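# Place the C-marked box in the tote by the door

## Task

Find the single box whose top face shows the letter C and move it into the tote that sits near the door. It must rest completely within the tote with no part sticking out past its rim, and no other item may be put in the tote. The robot must finish upright and level; if it tips over or is left leaning, the task is failed.

## Robot and tools

Robot: TidyBot++, a mobile base 0.54 m long, 0.50 m wide and 0.38 m tall on four driven casters, carrying one seven-joint arm that ends in a two-finger gripper. The shoulder sits 0.12 m ahead of the base centre and 0.68 m above the floor. Link lengths: upper arm 0.42 m, forearm 0.31 m, hand 0.31 m from wrist to the reported hand point. Cameras: base_camera and wrist_camera (the latter looks along the hand). The arm begins folded, hand pointing down, poking up to 0.08 m ahead of the base, elbow up to 1.15 m high. A downward-pointing hand reaches at most about 0.94 m above the floor, and only near the base.

Frames (metres): the base frame has its origin on the floor below the base centre, x ahead, y to the left, z up. hand_pose is reported in it as the midpoint between the finger pads; the hand's own z axis runs out along the fingers and the fingers close along its y axis. The odometry frame is the base frame as it was when the scene began. base_odometry is wheel-count only (slip looks like travel); its heading is in rad, left positive, -3.142 to 3.142. base_tilt is in degrees, forward and right positive. Expect about 1 degree of bias plus noise.

Tool move: every argument other than cameras and blocking forms the action; all its motions start together.
- base: an object holding any of translate_m (forward positive, -2 to 2 m), strafe_m (left positive, -2 to 2 m), rotate_rad (counter-clockwise seen from above positive, -6.3 to 6.3 rad). These are offsets, measured along the base axes from where the last state report placed the base (or from its current spot if a move was still running); the base heads straight to the resulting point.
- joints: an object of absolute targets by name. joint_1_rad any angle, whole arm about vertical, positive = clockwise from above (opposite to heading). joint_2_rad -2.249 to 2.249, shoulder, 0 = upper arm vertical, positive leans forward. joint_3_rad any angle, upper-arm twist (about 3.14 is the reference). joint_4_rad -2.579 to 2.579, elbow, 0 straight, negative bends forearm forward. joint_5_rad any angle, forearm twist. joint_6_rad -2.099 to 2.099, wrist, negative bends hand forward. joint_7_rad any angle, hand twist; with the hand down, positive turns counter-clockwise from above, and at 1.57 the fingers open toward left and right. gripper_pos 0 (open, gap about 85 mm) to 1 (closed). Done tolerances: ±0.039 for joints 1-4, ±0.095 for 5-7, ±0.03 for the gripper. Unlimited joints take the short way, so turn in steps under half a revolution.
- target: one list of seven numbers [x, y, z, qw, qx, qy, qz], an absolute hand pose in the base frame, metres then a unit quaternion. With target, joints may hold only gripper_pos.
- speeds: caps for this action only: translate_m and strafe_m 0.05 to 0.5 m/s, rotate_rad 0.1 to 1.57 rad/s. When driving and strafing together, give one speed under just one key.
- cameras: list of base_camera, wrist_camera or all; [] means none; omitted means all for an empty move, none otherwise.
- blocking: true or omitted returns after everything rests; false returns in about 0.5 s while motion continues (a later move overrides only what it names).
A move with no action just reports the state, images and the scene number.

wait: seconds 0 to 10, plus cameras; nothing new is commanded, and it ends early once motion rests. stop: brakes every running motion (cameras optional). zoom_image: camera plus region [x0, y0, x1, y1] in pixels from the top-left of that camera's newest image, at most 504 by 504. finished_scene: scene = the current scene number; irreversible, and the goal must hold with the robot left alone.

Result lines: pictures (image order), move (done or the worst status), base_status, joint_status, hand_status (done, moving, off_target, not_followed, stopped, contact_stop, time_out, torque_fault, limit_stop_at_motor_heat), hand_pose, hand_target (where the hand would be with all joints on target), joint_positions, motor_effort in percent with the last action's peak in brackets, base_odometry, base_tilt, on_its_own, earlier move. Warnings include joint command not followed, pose unreachable, cause:, ARM HIT, MOTOR HOT, OVER-TEMPERATURE FAULT.

Practical notes: a hand target usually lands within about 3 cm; correct by adding (wanted minus measured) to the last target's x, y, z. To hold still after a target, resend hand_target, not hand_pose. A carried load makes the arm sag; never command a joint to its own reading while holding something. Targets low and close in front of the base, pointing forward, behave badly and may hit the base. Unreachable poses wander up to 10 s then time out. Gripper at 1 reading off_target means something is held. Closed fingertips reach about 20 mm beyond the hand point.

Avoid: dropping or releasing moving items, slamming, hard contacts, strong grips on something still supported, fast swings of a load, and driving while the arm is snagged (above about 0.6 m this can topple the robot). Reaching far out or swinging a stretched arm can tip it too; retract the arm or back away to recover. A blocked base keeps pushing until it times out. Torque faults freeze the arm 10 s; long holds or outstretched poses heat motors. A refused call or an uncommanded stop skips the remaining calls in that reply. Thinking advances the simulation.

Each tool is called after "Call:" by a JSON object that holds its "api" and its "payload".

## Session

Call:
{"api": "move", "payload": {"joints": {"joint_6_rad": 0.35}, "cameras": ["all"]}}

Call:
{"api": "move", "payload": {"base": {"rotate_rad": 1.1}, "cameras": ["all"]}}

Call:
{"api": "move", "payload": {"base": {"rotate_rad": 1.1}, "cameras": ["all"]}}

Call:
{"api": "move", "payload": {"base": {"rotate_rad": 1.1}, "cameras": ["all"]}}

Call:
{"api": "move", "payload": {"base": {"rotate_rad": 1.1}, "cameras": ["all"]}}

Call:
{"api": "move", "payload": {"base": {"rotate_rad": 1.1}, "cameras": ["all"]}}

Scene clock: 1.83 s.
move: done
base_odometry: x=+0.000 y=+0.000 heading=+0.000
base_tilt: forward=+0.0 right=-0.5
base_status: not commanded
joint_positions: joint_1_rad=-0.005 joint_2_rad=-0.356 joint_3_rad=+3.124 joint_4_rad=-2.521 joint_5_rad=-0.025 joint_6_rad=+0.269 joint_7_rad=+1.547 gripper_pos=+0.000
joint_status: all done
motor_effort: joint_1_rad=+0(1) joint_2_rad=-7(7) joint_3_rad=+0(1) joint_4_rad=+19(19) joint_5_rad=+0(1) joint_6_rad=+8(8) joint_7_rad=+0(0)
hand_pose: x=+0.5274 y=+0.0089 z=+0.8007 quat_wxyz=(-0.015, +0.812, -0.011, +0.583) (m; base frame)
hand_target: x=+0.5341 y=+0.0086 z=+0.8240 quat_wxyz=(-0.016, +0.788, -0.011, +0.615) (m; base frame)
hand_status: not commanded
pictures: base_camera, wrist_camera
Images, in order (width x height): base_camera 644x364, wrist_camera 644x476.

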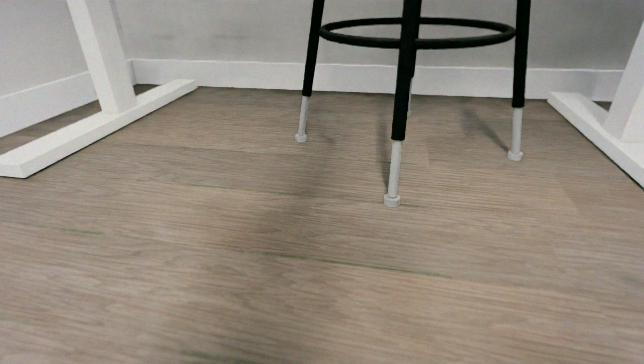

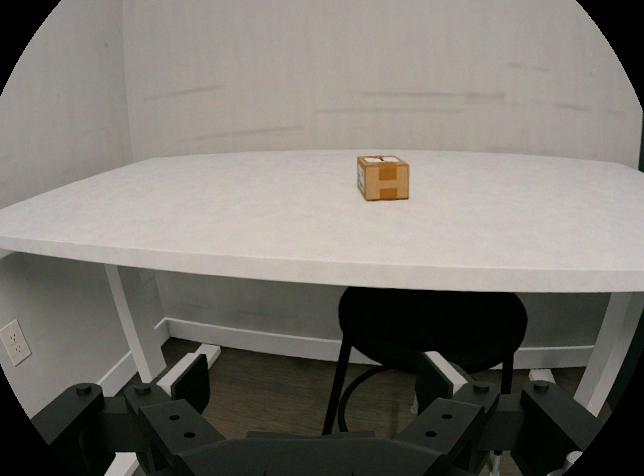

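Scene clock: 3.80 s.
move: done
base_odometry: x=+0.000 y=+0.000 heading=+1.099
base_tilt: forward=+0.0 right=-0.4
base_status: done
joint_positions: joint_1_rad=-0.005 joint_2_rad=-0.356 joint_3_rad=+3.124 joint_4_rad=-2.521 joint_5_rad=-0.025 joint_6_rad=+0.270 joint_7_rad=+1.547 gripper_pos=+0.000
joint_status: not commanded
motor_effort: joint_1_rad=+1(2) joint_2_rad=-7(7) joint_3_rad=-1(1) joint_4_rad=+19(19) joint_5_rad=+0(1) joint_6_rad=+8(8) joint_7_rad=+0(0)
hand_pose: x=+0.5275 y=+0.0089 z=+0.8009 quat_wxyz=(-0.015, +0.812, -0.011, +0.584) (m; base frame)
hand_target: x=+0.5341 y=+0.0086 z=+0.8240 quat_wxyz=(-0.016, +0.788, -0.011, +0.615) (m; base frame)
hand_status: not commanded
pictures: base_camera, wrist_camera
Images, in order (width x height): base_camera 644x364, wrist_camera 644x476.

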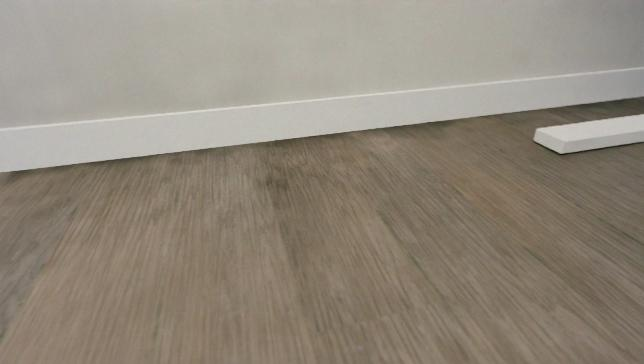

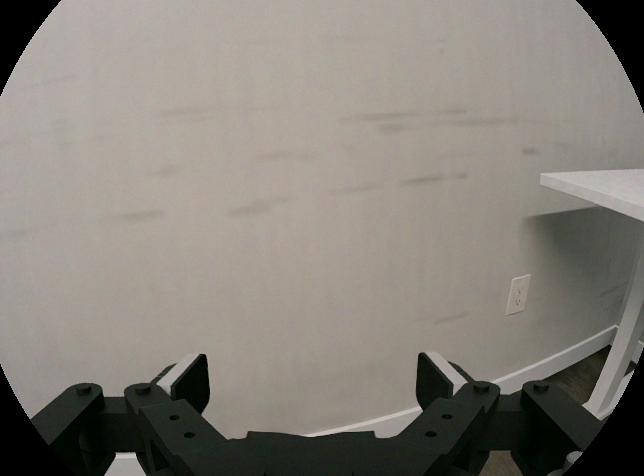

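Scene clock: 5.77 s.
move: done
base_odometry: x=+0.000 y=+0.000 heading=+2.198
base_tilt: forward=+0.0 right=-0.5
base_status: done
joint_positions: joint_1_rad=-0.005 joint_2_rad=-0.356 joint_3_rad=+3.124 joint_4_rad=-2.521 joint_5_rad=-0.025 joint_6_rad=+0.270 joint_7_rad=+1.547 gripper_pos=+0.000
joint_status: not commanded
motor_effort: joint_1_rad=+0(2) joint_2_rad=-7(7) joint_3_rad=+0(2) joint_4_rad=+18(19) joint_5_rad=+0(1) joint_6_rad=+8(8) joint_7_rad=+0(1)
hand_pose: x=+0.5275 y=+0.0089 z=+0.8010 quat_wxyz=(-0.015, +0.812, -0.011, +0.584) (m; base frame)
hand_target: x=+0.5341 y=+0.0086 z=+0.8240 quat_wxyz=(-0.016, +0.788, -0.011, +0.615) (m; base frame)
hand_status: not commanded
pictures: base_camera, wrist_camera
Images, in order (width x height): base_camera 644x364, wrist_camera 644x476.

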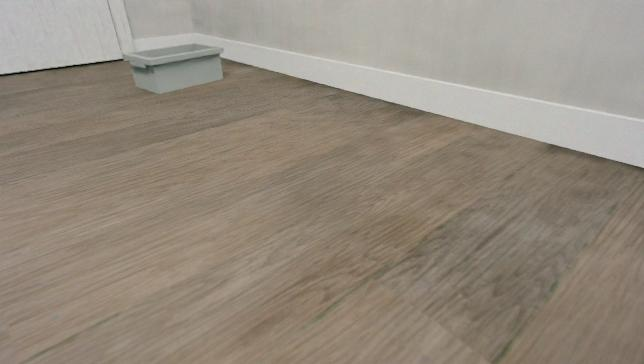

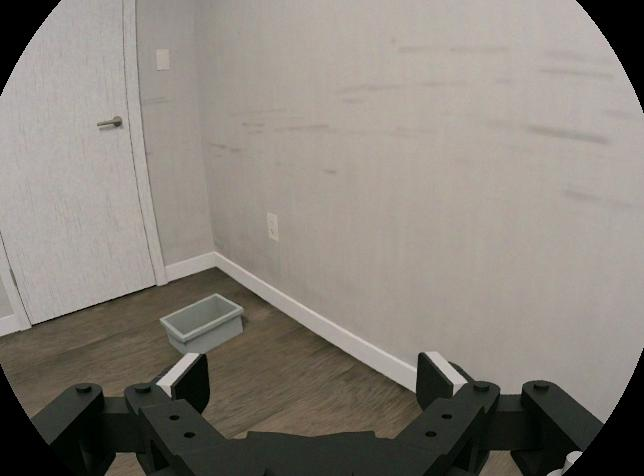

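Scene clock: 7.73 s.
move: done
base_odometry: x=+0.000 y=+0.000 heading=-2.986
base_tilt: forward=+0.1 right=-0.5
base_status: done
joint_positions: joint_1_rad=-0.005 joint_2_rad=-0.356 joint_3_rad=+3.124 joint_4_rad=-2.521 joint_5_rad=-0.025 joint_6_rad=+0.270 joint_7_rad=+1.547 gripper_pos=+0.000
joint_status: not commanded
motor_effort: joint_1_rad=+0(2) joint_2_rad=-7(7) joint_3_rad=+0(2) joint_4_rad=+19(19) joint_5_rad=-1(1) joint_6_rad=+8(8) joint_7_rad=+0(1)
hand_pose: x=+0.5275 y=+0.0089 z=+0.8010 quat_wxyz=(-0.015, +0.812, -0.011, +0.584) (m; base frame)
hand_target: x=+0.5341 y=+0.0086 z=+0.8240 quat_wxyz=(-0.016, +0.788, -0.011, +0.615) (m; base frame)
hand_status: not commanded
pictures: base_camera, wrist_camera
Images, in order (width x height): base_camera 644x364, wrist_camera 644x476.

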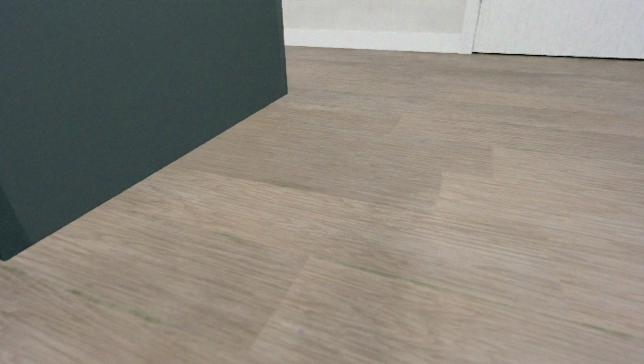

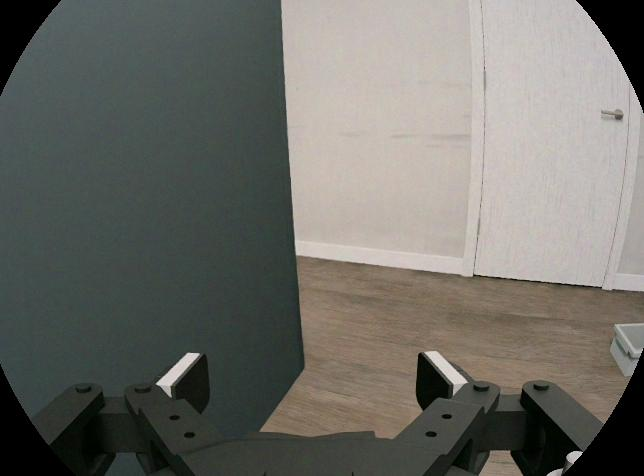

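Scene clock: 9.70 s.
move: done
base_odometry: x=+0.000 y=+0.000 heading=-1.888
base_tilt: forward=+0.0 right=-0.4
base_status: done
joint_positions: joint_1_rad=-0.005 joint_2_rad=-0.356 joint_3_rad=+3.124 joint_4_rad=-2.521 joint_5_rad=-0.025 joint_6_rad=+0.271 joint_7_rad=+1.547 gripper_pos=+0.000
joint_status: not commanded
motor_effort: joint_1_rad=+0(1) joint_2_rad=-7(7) joint_3_rad=-1(2) joint_4_rad=+19(19) joint_5_rad=-1(1) joint_6_rad=+8(8) joint_7_rad=+0(1)
hand_pose: x=+0.5275 y=+0.0089 z=+0.8011 quat_wxyz=(-0.015, +0.812, -0.011, +0.584) (m; base frame)
hand_target: x=+0.5341 y=+0.0086 z=+0.8240 quat_wxyz=(-0.016, +0.788, -0.011, +0.615) (m; base frame)
hand_status: not commanded
pictures: base_camera, wrist_camera
Images, in order (width x height): base_camera 644x364, wrist_camera 644x476.

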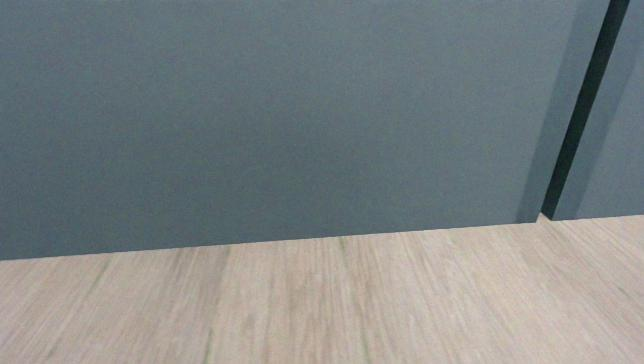

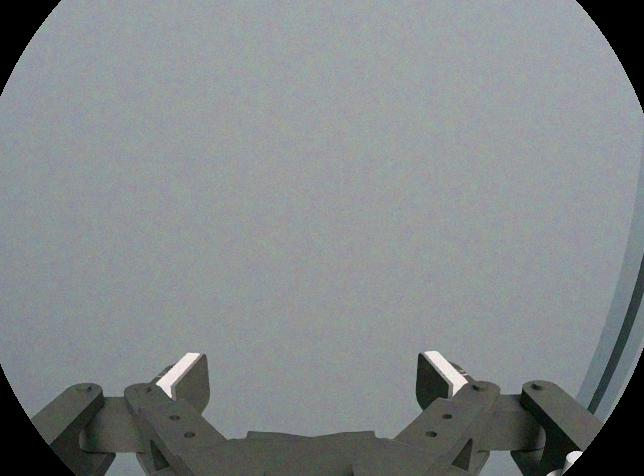

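Scene clock: 11.67 s.
move: done
base_odometry: x=+0.000 y=+0.000 heading=-0.789
base_tilt: forward=+0.1 right=-0.4
base_status: done
joint_positions: joint_1_rad=-0.005 joint_2_rad=-0.356 joint_3_rad=+3.124 joint_4_rad=-2.521 joint_5_rad=-0.025 joint_6_rad=+0.271 joint_7_rad=+1.547 gripper_pos=+0.000
joint_status: not commanded
motor_effort: joint_1_rad=+0(2) joint_2_rad=-7(7) joint_3_rad=+0(2) joint_4_rad=+19(19) joint_5_rad=-1(1) joint_6_rad=+8(8) joint_7_rad=+0(0)
hand_pose: x=+0.5275 y=+0.0089 z=+0.8011 quat_wxyz=(-0.015, +0.812, -0.011, +0.584) (m; base frame)
hand_target: x=+0.5341 y=+0.0086 z=+0.8240 quat_wxyz=(-0.016, +0.788, -0.011, +0.615) (m; base frame)
hand_status: not commanded
pictures: base_camera, wrist_camera
Images, in order (width x height): base_camera 644x364, wrist_camera 644x476.

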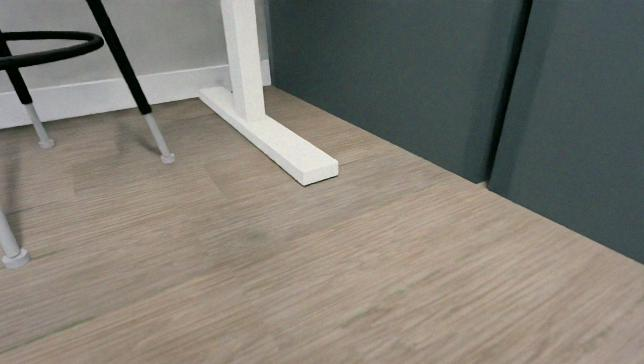

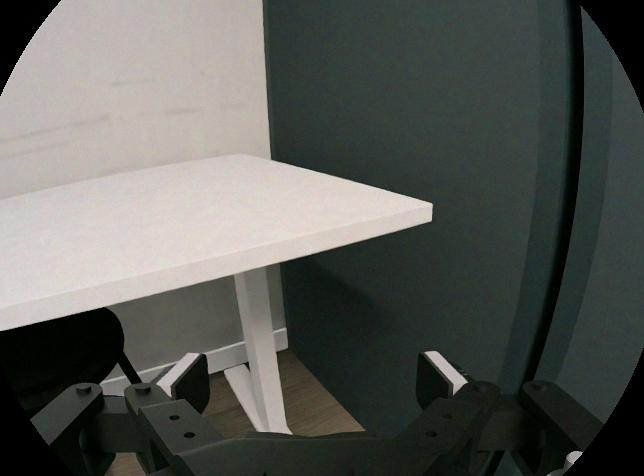

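Call:
{"api": "move", "payload": {"base": {"rotate_rad": 0.789}, "joints": {"joint_2_rad": -0.4, "joint_4_rad": -1.6, "joint_6_rad": -0.9}, "cameras": ["wrist_camera"]}}

Call:
{"api": "zoom_image", "payload": {"camera": "wrist_camera", "region": [340, 170, 480, 270]}}

Scene clock: 17.07 s.
move: done
base_odometry: x=+0.000 y=+0.000 heading=-0.001
base_tilt: forward=+0.1 right=-0.4
base_status: done
joint_positions: joint_1_rad=-0.005 joint_2_rad=-0.381 joint_3_rad=+3.124 joint_4_rad=-1.614 joint_5_rad=-0.025 joint_6_rad=-0.824 joint_7_rad=+1.547 gripper_pos=+0.000
joint_status: all done
motor_effort: joint_1_rad=+0(2) joint_2_rad=-8(11) joint_3_rad=+0(2) joint_4_rad=+20(22) joint_5_rad=-1(1) joint_6_rad=+8(9) joint_7_rad=+0(1)
hand_pose: x=+0.5339 y=+0.0183 z=+1.0309 quat_wxyz=(-0.021, +0.857, -0.002, +0.516) (m; base frame)
hand_target: x=+0.5164 y=+0.0183 z=+1.0260 quat_wxyz=(-0.021, +0.867, -0.001, +0.497) (m; base frame)
hand_status: not commanded
pictures: wrist_camera
Images, in order (width x height): wrist_camera 644x476.

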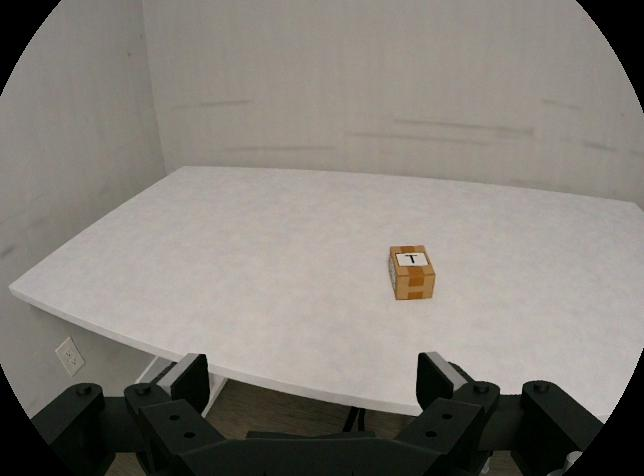

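Scaled by 3.600.

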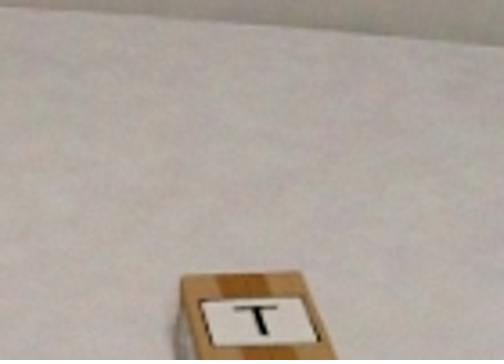

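Call:
{"api": "move", "payload": {"base": {"translate_m": -1.8, "strafe_m": 0.15}, "joints": {"joint_2_rad": -0.6, "joint_4_rad": -2.3, "joint_6_rad": -0.1}}}

Call:
{"api": "move", "payload": {"base": {"rotate_rad": -1.57}, "cameras": ["all"]}}

Scene clock: 27.87 s.
move: done
base_odometry: x=-1.800 y=+0.151 heading=+0.000
base_tilt: forward=+0.1 right=-0.4
base_status: done
joint_positions: joint_1_rad=-0.005 joint_2_rad=-0.586 joint_3_rad=+3.124 joint_4_rad=-2.286 joint_5_rad=-0.025 joint_6_rad=-0.181 joint_7_rad=+1.547 gripper_pos=+0.000
joint_status: all done
motor_effort: joint_1_rad=+1(1) joint_2_rad=-1(13) joint_3_rad=+0(1) joint_4_rad=+21(23) joint_5_rad=+0(1) joint_6_rad=+8(9) joint_7_rad=+0(1)
hand_pose: x=+0.4942 y=+0.0123 z=+0.8964 quat_wxyz=(-0.018, +0.808, -0.007, +0.589) (m; base frame)
hand_target: x=+0.4960 y=+0.0119 z=+0.9177 quat_wxyz=(-0.018, +0.783, -0.008, +0.621) (m; base frame)
hand_status: not commanded

Scene clock: 30.17 s.
move: done
base_odometry: x=-1.800 y=+0.151 heading=-1.568
base_tilt: forward=+0.0 right=-0.4
base_status: done
joint_positions: joint_1_rad=-0.005 joint_2_rad=-0.586 joint_3_rad=+3.124 joint_4_rad=-2.286 joint_5_rad=-0.025 joint_6_rad=-0.180 joint_7_rad=+1.547 gripper_pos=+0.000
joint_status: not commanded
motor_effort: joint_1_rad=+0(2) joint_2_rad=-1(3) joint_3_rad=+0(2) joint_4_rad=+21(22) joint_5_rad=+0(1) joint_6_rad=+8(8) joint_7_rad=+0(0)
hand_pose: x=+0.4943 y=+0.0123 z=+0.8967 quat_wxyz=(-0.018, +0.808, -0.007, +0.589) (m; base frame)
hand_target: x=+0.4960 y=+0.0119 z=+0.9177 quat_wxyz=(-0.018, +0.783, -0.008, +0.621) (m; base frame)
hand_status: not commanded
pictures: base_camera, wrist_camera
Images, in order (width x height): base_camera 644x364, wrist_camera 644x476.

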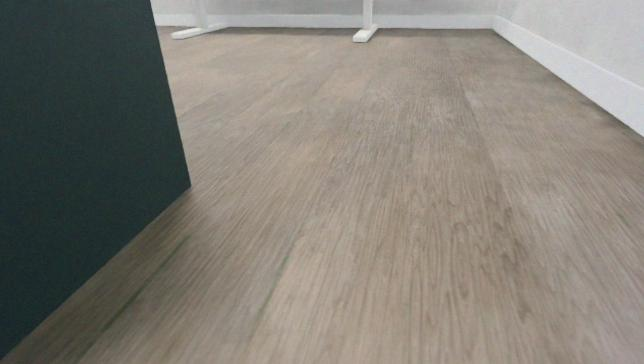

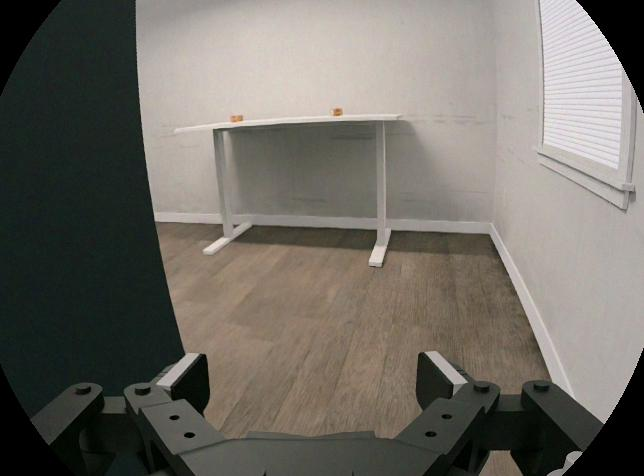

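Call:
{"api": "move", "payload": {"base": {"strafe_m": -0.22}}}

Call:
{"api": "move", "payload": {"base": {"translate_m": 1.75}, "joints": {"joint_2_rad": -0.3, "joint_4_rad": -1.6, "joint_6_rad": -0.75}, "cameras": ["all"]}}

Call:
{"api": "zoom_image", "payload": {"camera": "wrist_camera", "region": [160, 120, 460, 320]}}

Scene clock: 37.63 s.
move: time_out
base_odometry: x=-2.004 y=+0.151 heading=-1.570
base_tilt: forward=+0.0 right=-0.4
base_status: strafe_m time_out (by the wheels' count: -0.204 of -0.220)
joint_positions: joint_1_rad=-0.005 joint_2_rad=-0.588 joint_3_rad=+3.126 joint_4_rad=-2.288 joint_5_rad=-0.025 joint_6_rad=-0.177 joint_7_rad=+1.547 gripper_pos=+0.000
joint_status: not commanded
motor_effort: joint_1_rad=+1(3) joint_2_rad=-1(5) joint_3_rad=+0(11) joint_4_rad=+21(22) joint_5_rad=-1(1) joint_6_rad=+8(9) joint_7_rad=+0(0)
hand_pose: x=+0.4939 y=+0.0116 z=+0.8973 quat_wxyz=(-0.018, +0.807, -0.008, +0.591) (m; base frame)
hand_target: x=+0.4960 y=+0.0119 z=+0.9177 quat_wxyz=(-0.018, +0.783, -0.008, +0.621) (m; base frame)
hand_status: not commanded

not run: a stop that you did not command came earlier in this reply.

Scaled by 1.680.

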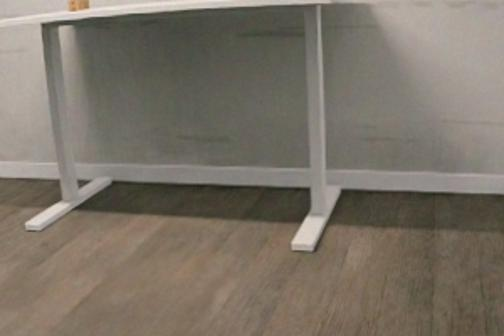

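Call:
{"api": "move", "payload": {"base": {"strafe_m": 0.08}, "cameras": ["all"]}}

Scene clock: 39.73 s.
move: done
base_odometry: x=-1.924 y=+0.151 heading=-1.571
base_tilt: forward=+0.1 right=-0.4
base_status: done
joint_positions: joint_1_rad=-0.005 joint_2_rad=-0.588 joint_3_rad=+3.126 joint_4_rad=-2.288 joint_5_rad=-0.025 joint_6_rad=-0.177 joint_7_rad=+1.547 gripper_pos=+0.000
joint_status: not commanded
motor_effort: joint_1_rad=+0(1) joint_2_rad=-1(2) joint_3_rad=+0(2) joint_4_rad=+21(21) joint_5_rad=+0(1) joint_6_rad=+8(8) joint_7_rad=+0(1)
hand_pose: x=+0.4939 y=+0.0116 z=+0.8973 quat_wxyz=(-0.018, +0.807, -0.008, +0.591) (m; base frame)
hand_target: x=+0.4960 y=+0.0119 z=+0.9177 quat_wxyz=(-0.018, +0.783, -0.008, +0.621) (m; base frame)
hand_status: not commanded
pictures: base_camera, wrist_camera
Images, in order (width x height): base_camera 644x364, wrist_camera 644x476.

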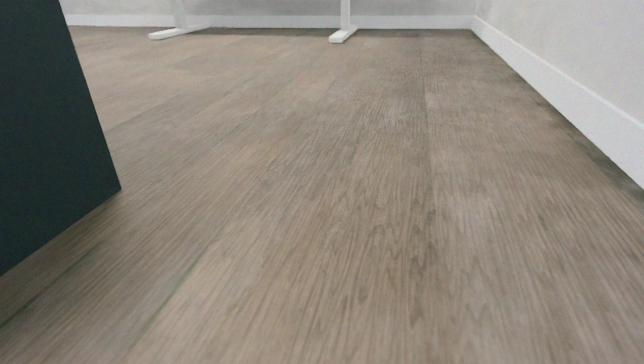

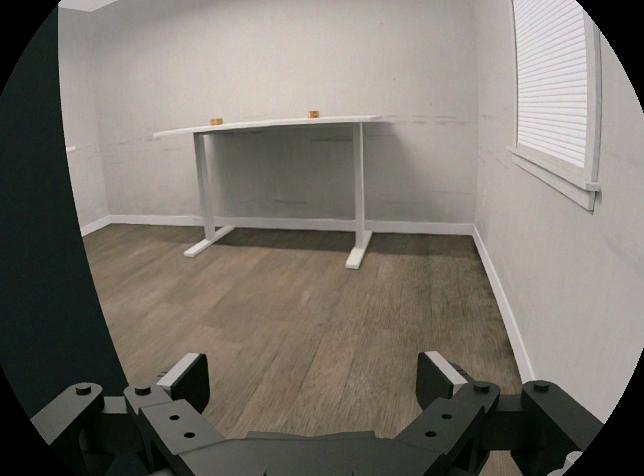

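Call:
{"api": "move", "payload": {"base": {"translate_m": 1.75}, "joints": {"joint_2_rad": -0.3, "joint_4_rad": -1.6, "joint_6_rad": -0.75}, "cameras": ["all"]}}

Call:
{"api": "zoom_image", "payload": {"camera": "wrist_camera", "region": [160, 120, 460, 320]}}

Scene clock: 47.40 s.
move: done
base_odometry: x=-1.924 y=-1.599 heading=-1.571
base_tilt: forward=+0.0 right=-0.5
base_status: done
joint_positions: joint_1_rad=-0.005 joint_2_rad=-0.315 joint_3_rad=+3.126 joint_4_rad=-1.614 joint_5_rad=-0.025 joint_6_rad=-0.677 joint_7_rad=+1.547 gripper_pos=+0.000
joint_status: all done
motor_effort: joint_1_rad=+0(1) joint_2_rad=-10(13) joint_3_rad=+0(2) joint_4_rad=+21(23) joint_5_rad=-1(1) joint_6_rad=+8(10) joint_7_rad=+0(0)
hand_pose: x=+0.5772 y=+0.0174 z=+1.0434 quat_wxyz=(-0.022, +0.835, -0.004, +0.550) (m; base frame)
hand_target: x=+0.5733 y=+0.0185 z=+1.0243 quat_wxyz=(-0.022, +0.855, -0.003, +0.519) (m; base frame)
hand_status: not commanded
pictures: base_camera, wrist_camera
Images, in order (width x height): base_camera 644x364, wrist_camera 644x476.

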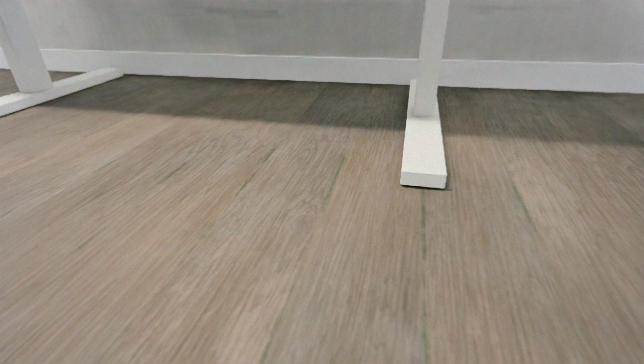

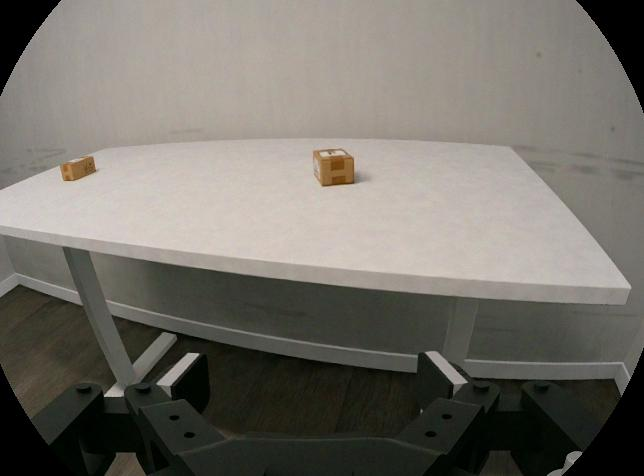

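Scaled by 1.680.

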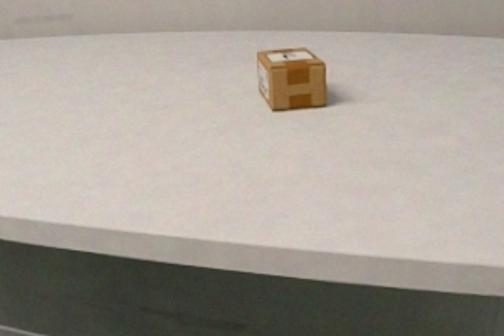

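Call:
{"api": "move", "payload": {"base": {"translate_m": 0.12}, "joints": {"joint_2_rad": -0.3, "joint_4_rad": -1.4, "joint_6_rad": -1.0}, "cameras": ["all"]}}

Call:
{"api": "zoom_image", "payload": {"camera": "wrist_camera", "region": [300, 160, 400, 260]}}

Call:
{"api": "zoom_image", "payload": {"camera": "wrist_camera", "region": [20, 160, 120, 240]}}

Scene clock: 51.37 s.
move: done
base_odometry: x=-1.924 y=-1.719 heading=-1.572
base_tilt: forward=+0.1 right=-0.4
base_status: done
joint_positions: joint_1_rad=-0.005 joint_2_rad=-0.310 joint_3_rad=+3.126 joint_4_rad=-1.414 joint_5_rad=-0.025 joint_6_rad=-0.925 joint_7_rad=+1.547 gripper_pos=+0.000
joint_status: all done
motor_effort: joint_1_rad=+1(1) joint_2_rad=-9(13) joint_3_rad=+0(2) joint_4_rad=+19(22) joint_5_rad=-1(1) joint_6_rad=+8(9) joint_7_rad=+0(0)
hand_pose: x=+0.5501 y=+0.0184 z=+1.0865 quat_wxyz=(-0.022, +0.849, -0.001, +0.528) (m; base frame)
hand_target: x=+0.5430 y=+0.0193 z=+1.0692 quat_wxyz=(-0.022, +0.867, +0.000, +0.497) (m; base frame)
hand_status: not commanded
pictures: base_camera, wrist_camera
Images, in order (width x height): base_camera 644x364, wrist_camera 644x476.

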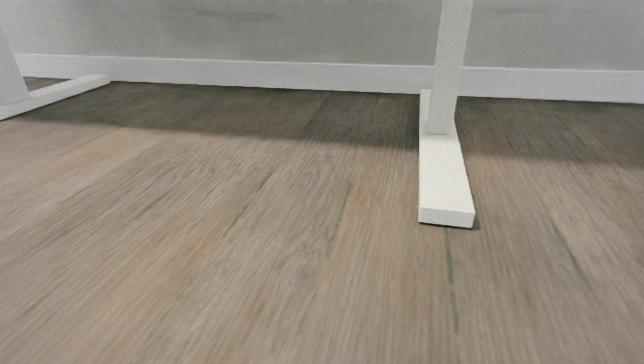

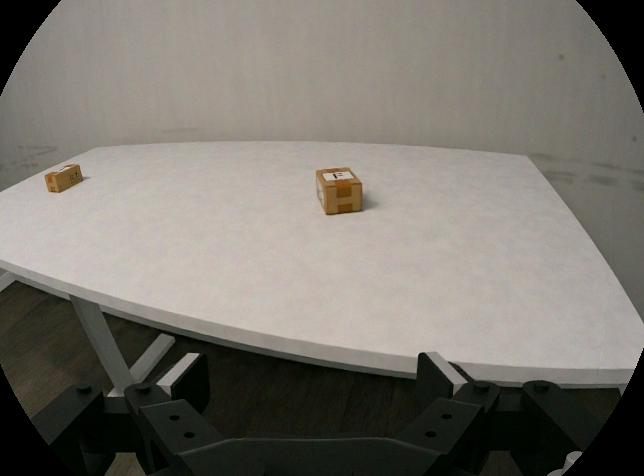

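Scaled by 5.040.

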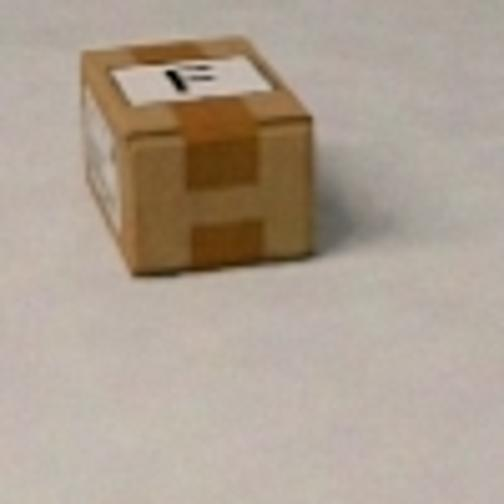

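Scaled by 5.040.

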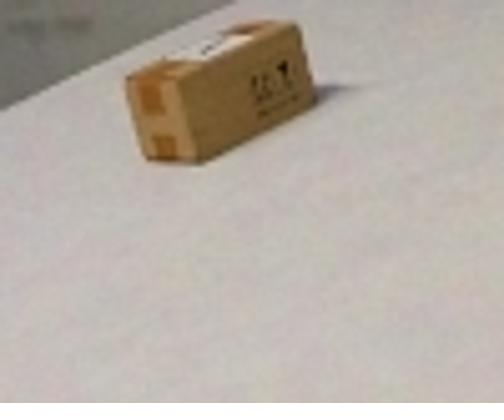

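F. Strafe left to the other.

Call:
{"api": "move", "payload": {"base": {"strafe_m": 0.85}, "cameras": ["all"]}}

Call:
{"api": "zoom_image", "payload": {"camera": "wrist_camera", "region": [240, 140, 400, 260]}}

Scene clock: 55.93 s.
move: done
base_odometry: x=-1.074 y=-1.721 heading=-1.572
base_tilt: forward=+0.1 right=-0.4
base_status: done
joint_positions: joint_1_rad=-0.005 joint_2_rad=-0.310 joint_3_rad=+3.126 joint_4_rad=-1.413 joint_5_rad=-0.025 joint_6_rad=-0.927 joint_7_rad=+1.547 gripper_pos=+0.000
joint_status: not commanded
motor_effort: joint_1_rad=+0(2) joint_2_rad=-9(11) joint_3_rad=+0(3) joint_4_rad=+19(20) joint_5_rad=-1(1) joint_6_rad=+8(8) joint_7_rad=+0(0)
hand_pose: x=+0.5497 y=+0.0184 z=+1.0859 quat_wxyz=(-0.022, +0.850, -0.001, +0.527) (m; base frame)
hand_target: x=+0.5430 y=+0.0193 z=+1.0692 quat_wxyz=(-0.022, +0.867, +0.000, +0.497) (m; base frame)
hand_status: not commanded
pictures: base_camera, wrist_camera
Images, in order (width x height): base_camera 644x364, wrist_camera 644x476.

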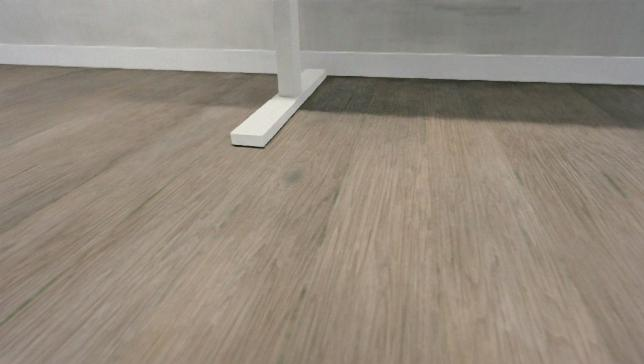

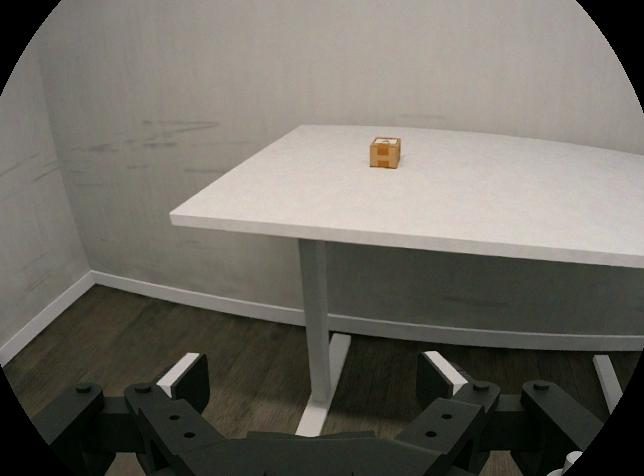

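Scaled by 3.150.

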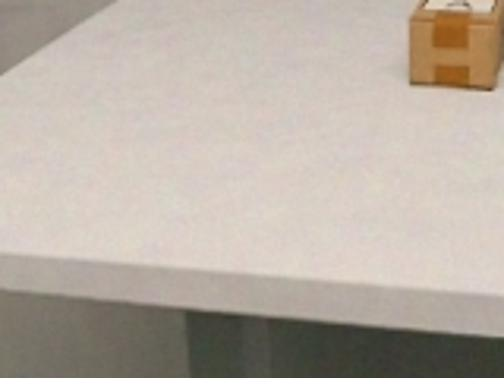

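Call:
{"api": "zoom_image", "payload": {"camera": "wrist_camera", "region": [360, 130, 410, 175]}}

Call:
{"api": "move", "payload": {"base": {"translate_m": 0.35, "strafe_m": -0.12}, "cameras": ["all"]}}

Call:
{"api": "zoom_image", "payload": {"camera": "wrist_camera", "region": [240, 140, 420, 260]}}

Scaled by 10.080.

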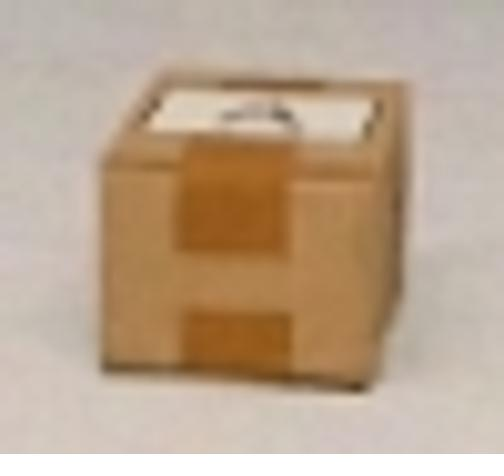

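Scene clock: 60.27 s.
move: done
base_odometry: x=-1.194 y=-2.071 heading=-1.571
base_tilt: forward=+0.0 right=-0.5
base_status: done
joint_positions: joint_1_rad=-0.005 joint_2_rad=-0.302 joint_3_rad=+3.126 joint_4_rad=-1.412 joint_5_rad=-0.025 joint_6_rad=-0.929 joint_7_rad=+1.547 gripper_pos=+0.000
joint_status: not commanded
motor_effort: joint_1_rad=+0(1) joint_2_rad=-10(14) joint_3_rad=+0(2) joint_4_rad=+19(20) joint_5_rad=+0(1) joint_6_rad=+8(8) joint_7_rad=+0(0)
hand_pose: x=+0.5526 y=+0.0184 z=+1.0828 quat_wxyz=(-0.022, +0.852, -0.001, +0.523) (m; base frame)
hand_target: x=+0.5430 y=+0.0193 z=+1.0692 quat_wxyz=(-0.022, +0.867, +0.000, +0.497) (m; base frame)
hand_status: not commanded
pictures: base_camera, wrist_camera
Images, in order (width x height): base_camera 644x364, wrist_camera 644x476.

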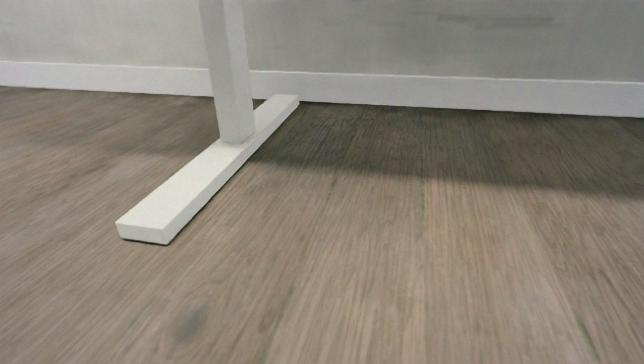

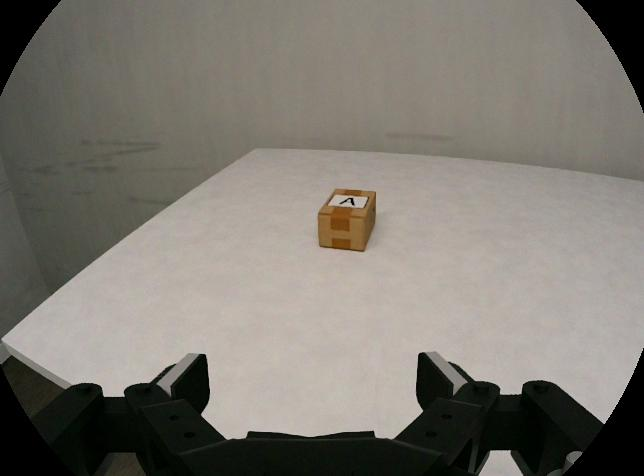

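Scaled by 2.800.

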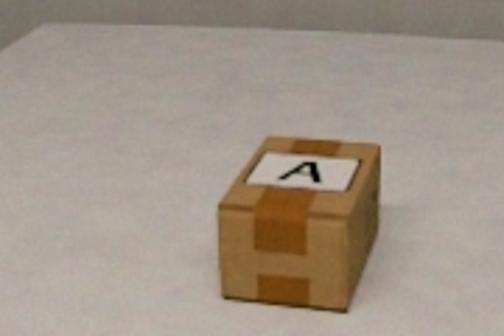

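Call:
{"api": "move", "payload": {"base": {"translate_m": -0.4}}}

Call:
{"api": "move", "payload": {"base": {"rotate_rad": 1.571}, "cameras": ["all"]}}

Scene clock: 64.60 s.
move: done
base_odometry: x=-1.194 y=-1.671 heading=-1.571
base_tilt: forward=+0.1 right=-0.4
base_status: done
joint_positions: joint_1_rad=-0.005 joint_2_rad=-0.308 joint_3_rad=+3.126 joint_4_rad=-1.411 joint_5_rad=-0.025 joint_6_rad=-0.931 joint_7_rad=+1.547 gripper_pos=+0.000
joint_status: not commanded
motor_effort: joint_1_rad=+1(1) joint_2_rad=-10(14) joint_3_rad=+0(2) joint_4_rad=+19(20) joint_5_rad=-1(1) joint_6_rad=+8(8) joint_7_rad=+0(1)
hand_pose: x=+0.5502 y=+0.0184 z=+1.0854 quat_wxyz=(-0.022, +0.851, -0.001, +0.525) (m; base frame)
hand_target: x=+0.5430 y=+0.0193 z=+1.0692 quat_wxyz=(-0.022, +0.867, +0.000, +0.497) (m; base frame)
hand_status: not commanded

Scene clock: 66.90 s.
move: done
base_odometry: x=-1.194 y=-1.671 heading=-0.001
base_tilt: forward=+0.1 right=-0.4
base_status: done
joint_positions: joint_1_rad=-0.005 joint_2_rad=-0.308 joint_3_rad=+3.125 joint_4_rad=-1.411 joint_5_rad=-0.025 joint_6_rad=-0.931 joint_7_rad=+1.547 gripper_pos=+0.000
joint_status: not commanded
motor_effort: joint_1_rad=+0(2) joint_2_rad=-9(12) joint_3_rad=+0(4) joint_4_rad=+19(20) joint_5_rad=-1(2) joint_6_rad=+8(8) joint_7_rad=+0(1)
hand_pose: x=+0.5502 y=+0.0188 z=+1.0854 quat_wxyz=(-0.022, +0.851, -0.001, +0.525) (m; base frame)
hand_target: x=+0.5430 y=+0.0193 z=+1.0692 quat_wxyz=(-0.022, +0.867, +0.000, +0.497) (m; base frame)
hand_status: not commanded
pictures: base_camera, wrist_camera
Images, in order (width x height): base_camera 644x364, wrist_camera 644x476.

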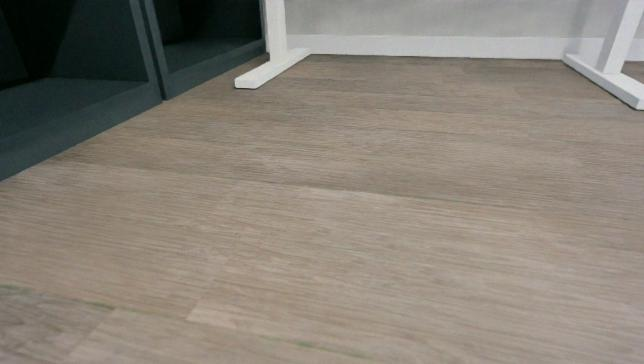

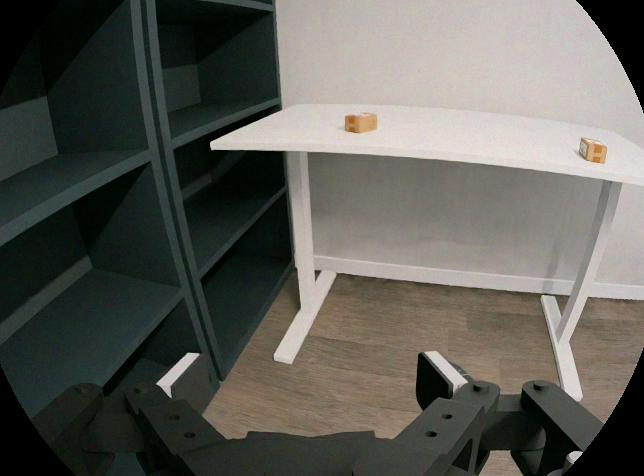

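Call:
{"api": "move", "payload": {"base": {"translate_m": 0.7, "strafe_m": -0.2}, "cameras": ["all"]}}

Call:
{"api": "zoom_image", "payload": {"camera": "wrist_camera", "region": [220, 120, 400, 240]}}

Call:
{"api": "zoom_image", "payload": {"camera": "wrist_camera", "region": [480, 140, 640, 260]}}

Scene clock: 72.57 s.
move: done
base_odometry: x=-0.494 y=-1.871 heading=+0.000
base_tilt: forward=+0.1 right=-0.4
base_status: done
joint_positions: joint_1_rad=-0.005 joint_2_rad=-0.305 joint_3_rad=+3.125 joint_4_rad=-1.410 joint_5_rad=-0.025 joint_6_rad=-0.931 joint_7_rad=+1.547 gripper_pos=+0.000
joint_status: not commanded
motor_effort: joint_1_rad=+1(1) joint_2_rad=-10(13) joint_3_rad=+0(2) joint_4_rad=+19(20) joint_5_rad=-1(1) joint_6_rad=+8(8) joint_7_rad=+0(0)
hand_pose: x=+0.5510 y=+0.0188 z=+1.0847 quat_wxyz=(-0.022, +0.851, -0.001, +0.525) (m; base frame)
hand_target: x=+0.5430 y=+0.0193 z=+1.0692 quat_wxyz=(-0.022, +0.867, +0.000, +0.497) (m; base frame)
hand_status: not commanded
pictures: base_camera, wrist_camera
Images, in order (width x height): base_camera 644x364, wrist_camera 644x476.

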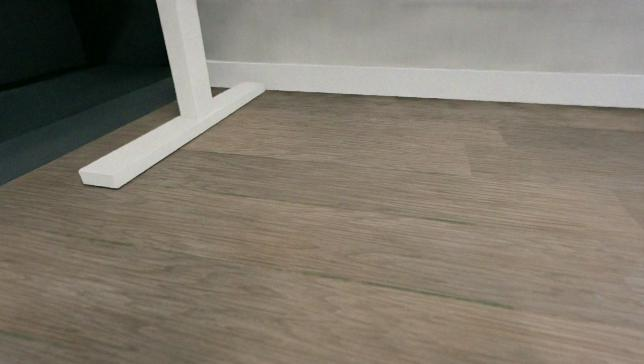

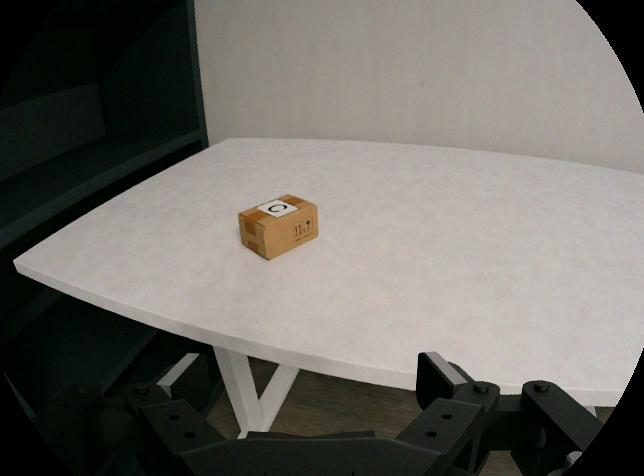

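Scaled by 2.800.

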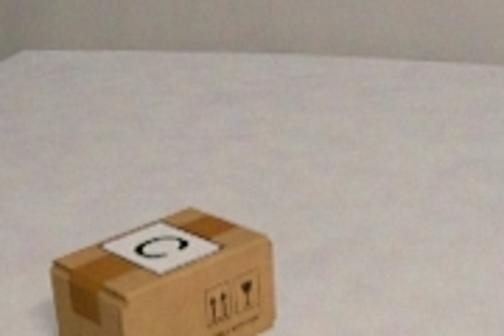

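Scaled by 3.150.

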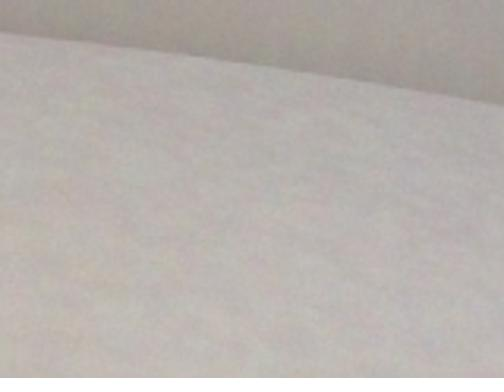

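Call:
{"api": "move", "payload": {"joints": {"joint_1_rad": 2.36}}}

Call:
{"api": "move", "payload": {"base": {"rotate_rad": 1.571}, "cameras": ["all"]}}

Scene clock: 98.43 s.
move: done
base_odometry: x=-0.494 y=-1.871 heading=+0.000
base_tilt: forward=+0.0 right=-0.4
base_status: not commanded
joint_positions: joint_1_rad=+2.338 joint_2_rad=-0.305 joint_3_rad=+3.125 joint_4_rad=-1.410 joint_5_rad=-0.025 joint_6_rad=-0.931 joint_7_rad=+1.547 gripper_pos=+0.000
joint_status: all done
motor_effort: joint_1_rad=+0(3) joint_2_rad=-9(11) joint_3_rad=+0(2) joint_4_rad=+20(20) joint_5_rad=-1(1) joint_6_rad=+8(8) joint_7_rad=+0(1)
hand_pose: x=-0.1689 y=-0.3226 z=+1.0847 quat_wxyz=(+0.475, +0.330, -0.785, +0.224) (m; base frame)
hand_target: x=-0.1700 y=-0.3108 z=+1.0692 quat_wxyz=(+0.452, +0.328, -0.803, +0.208) (m; base frame)
hand_status: not commanded

Scene clock: 100.73 s.
move: done
base_odometry: x=-0.494 y=-1.871 heading=+1.570
base_tilt: forward=+0.0 right=-0.4
base_status: done
joint_positions: joint_1_rad=+2.341 joint_2_rad=-0.305 joint_3_rad=+3.125 joint_4_rad=-1.410 joint_5_rad=-0.025 joint_6_rad=-0.931 joint_7_rad=+1.547 gripper_pos=+0.000
joint_status: not commanded
motor_effort: joint_1_rad=+0(2) joint_2_rad=-9(12) joint_3_rad=+0(1) joint_4_rad=+19(20) joint_5_rad=-1(1) joint_6_rad=+8(8) joint_7_rad=+0(1)
hand_pose: x=-0.1699 y=-0.3217 z=+1.0847 quat_wxyz=(+0.475, +0.329, -0.785, +0.224) (m; base frame)
hand_target: x=-0.1700 y=-0.3108 z=+1.0692 quat_wxyz=(+0.452, +0.328, -0.803, +0.208) (m; base frame)
hand_status: not commanded
pictures: base_camera, wrist_camera
Images, in order (width x height): base_camera 644x364, wrist_camera 644x476.

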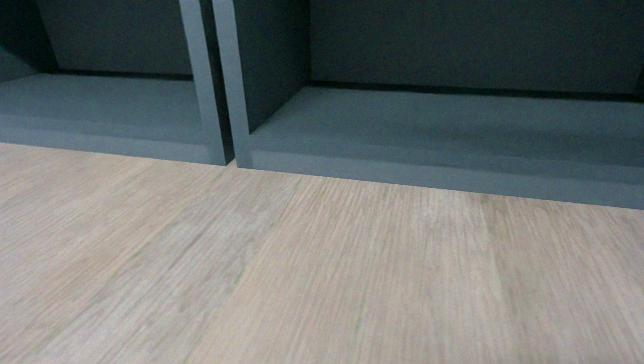

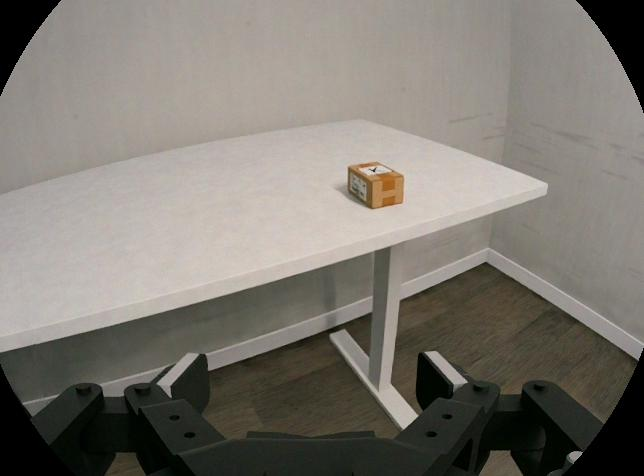

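Call:
{"api": "move", "payload": {"base": {"translate_m": 0.29, "strafe_m": -0.33}, "joints": {"joint_2_rad": -0.5}, "speeds": {"strafe_m": 0.3}, "cameras": ["all"]}}

Scene clock: 108.53 s.
move: done
base_odometry: x=-0.164 y=-1.581 heading=+1.571
base_tilt: forward=+0.1 right=-0.4
base_status: done
joint_positions: joint_1_rad=+2.343 joint_2_rad=-0.498 joint_3_rad=+3.124 joint_4_rad=-1.405 joint_5_rad=-0.025 joint_6_rad=-0.931 joint_7_rad=+1.547 gripper_pos=+0.000
joint_status: all done
motor_effort: joint_1_rad=-1(2) joint_2_rad=-1(12) joint_3_rad=+0(5) joint_4_rad=+18(21) joint_5_rad=-1(2) joint_6_rad=+8(8) joint_7_rad=+0(1)
hand_pose: x=-0.1107 y=-0.2597 z=+1.1626 quat_wxyz=(+0.550, +0.308, -0.733, +0.255) (m; base frame)
hand_target: x=-0.1094 y=-0.2507 z=+1.1457 quat_wxyz=(+0.530, +0.309, -0.752, +0.240) (m; base frame)
hand_status: not commanded
pictures: base_camera, wrist_camera
Images, in order (width x height): base_camera 644x364, wrist_camera 644x476.

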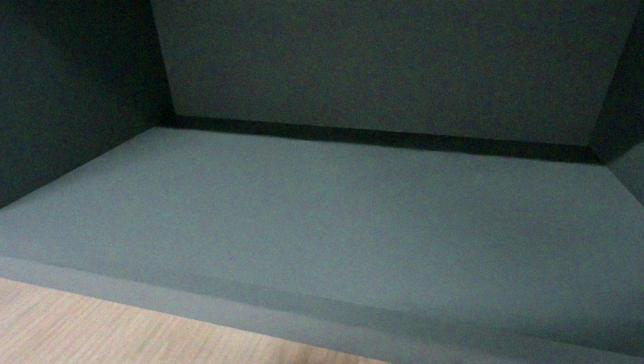

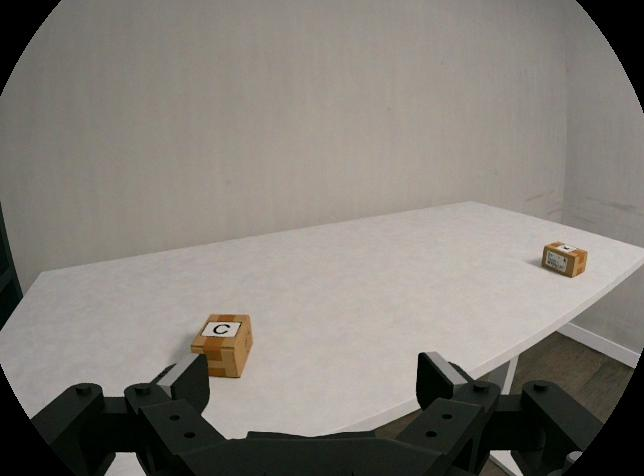

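Call:
{"api": "move", "payload": {"base": {"translate_m": 0.036, "strafe_m": -0.088}, "speeds": {"strafe_m": 0.2}, "joints": {"joint_1_rad": 2.245, "joint_2_rad": -0.20, "joint_3_rad": 3.14, "joint_4_rad": -1.14, "joint_5_rad": 0.0, "joint_6_rad": -1.11}, "cameras": ["all"]}}

Scene clock: 122.50 s.
move: done
base_odometry: x=-0.076 y=-1.545 heading=+1.572
base_tilt: forward=+0.0 right=-0.4
base_status: done
joint_positions: joint_1_rad=+2.268 joint_2_rad=-0.208 joint_3_rad=+3.125 joint_4_rad=-1.156 joint_5_rad=-0.025 joint_6_rad=-1.036 joint_7_rad=+1.547 gripper_pos=+0.000
joint_status: all done
motor_effort: joint_1_rad=+1(2) joint_2_rad=-12(15) joint_3_rad=+0(2) joint_4_rad=+18(20) joint_5_rad=-1(2) joint_6_rad=+8(9) joint_7_rad=+0(0)
hand_pose: x=-0.1586 y=-0.3584 z=+1.1522 quat_wxyz=(+0.486, +0.353, -0.759, +0.251) (m; base frame)
hand_target: x=-0.1580 y=-0.3502 z=+1.1361 quat_wxyz=(+0.465, +0.362, -0.774, +0.231) (m; base frame)
hand_status: not commanded
pictures: base_camera, wrist_camera
Images, in order (width x height): base_camera 644x364, wrist_camera 644x476.

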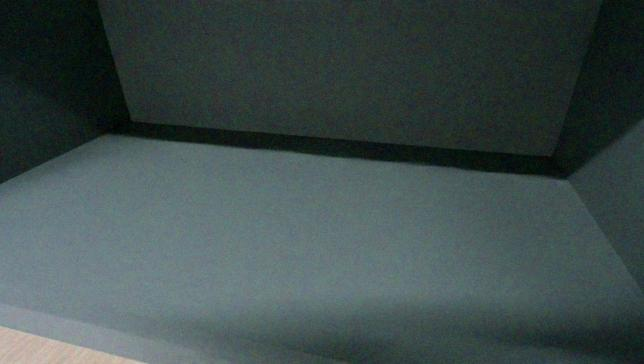

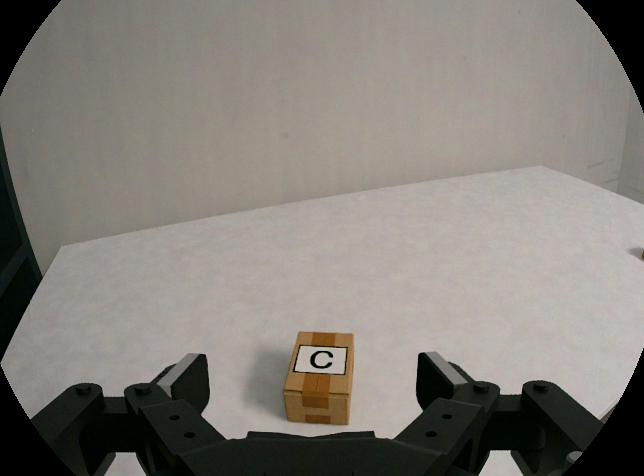

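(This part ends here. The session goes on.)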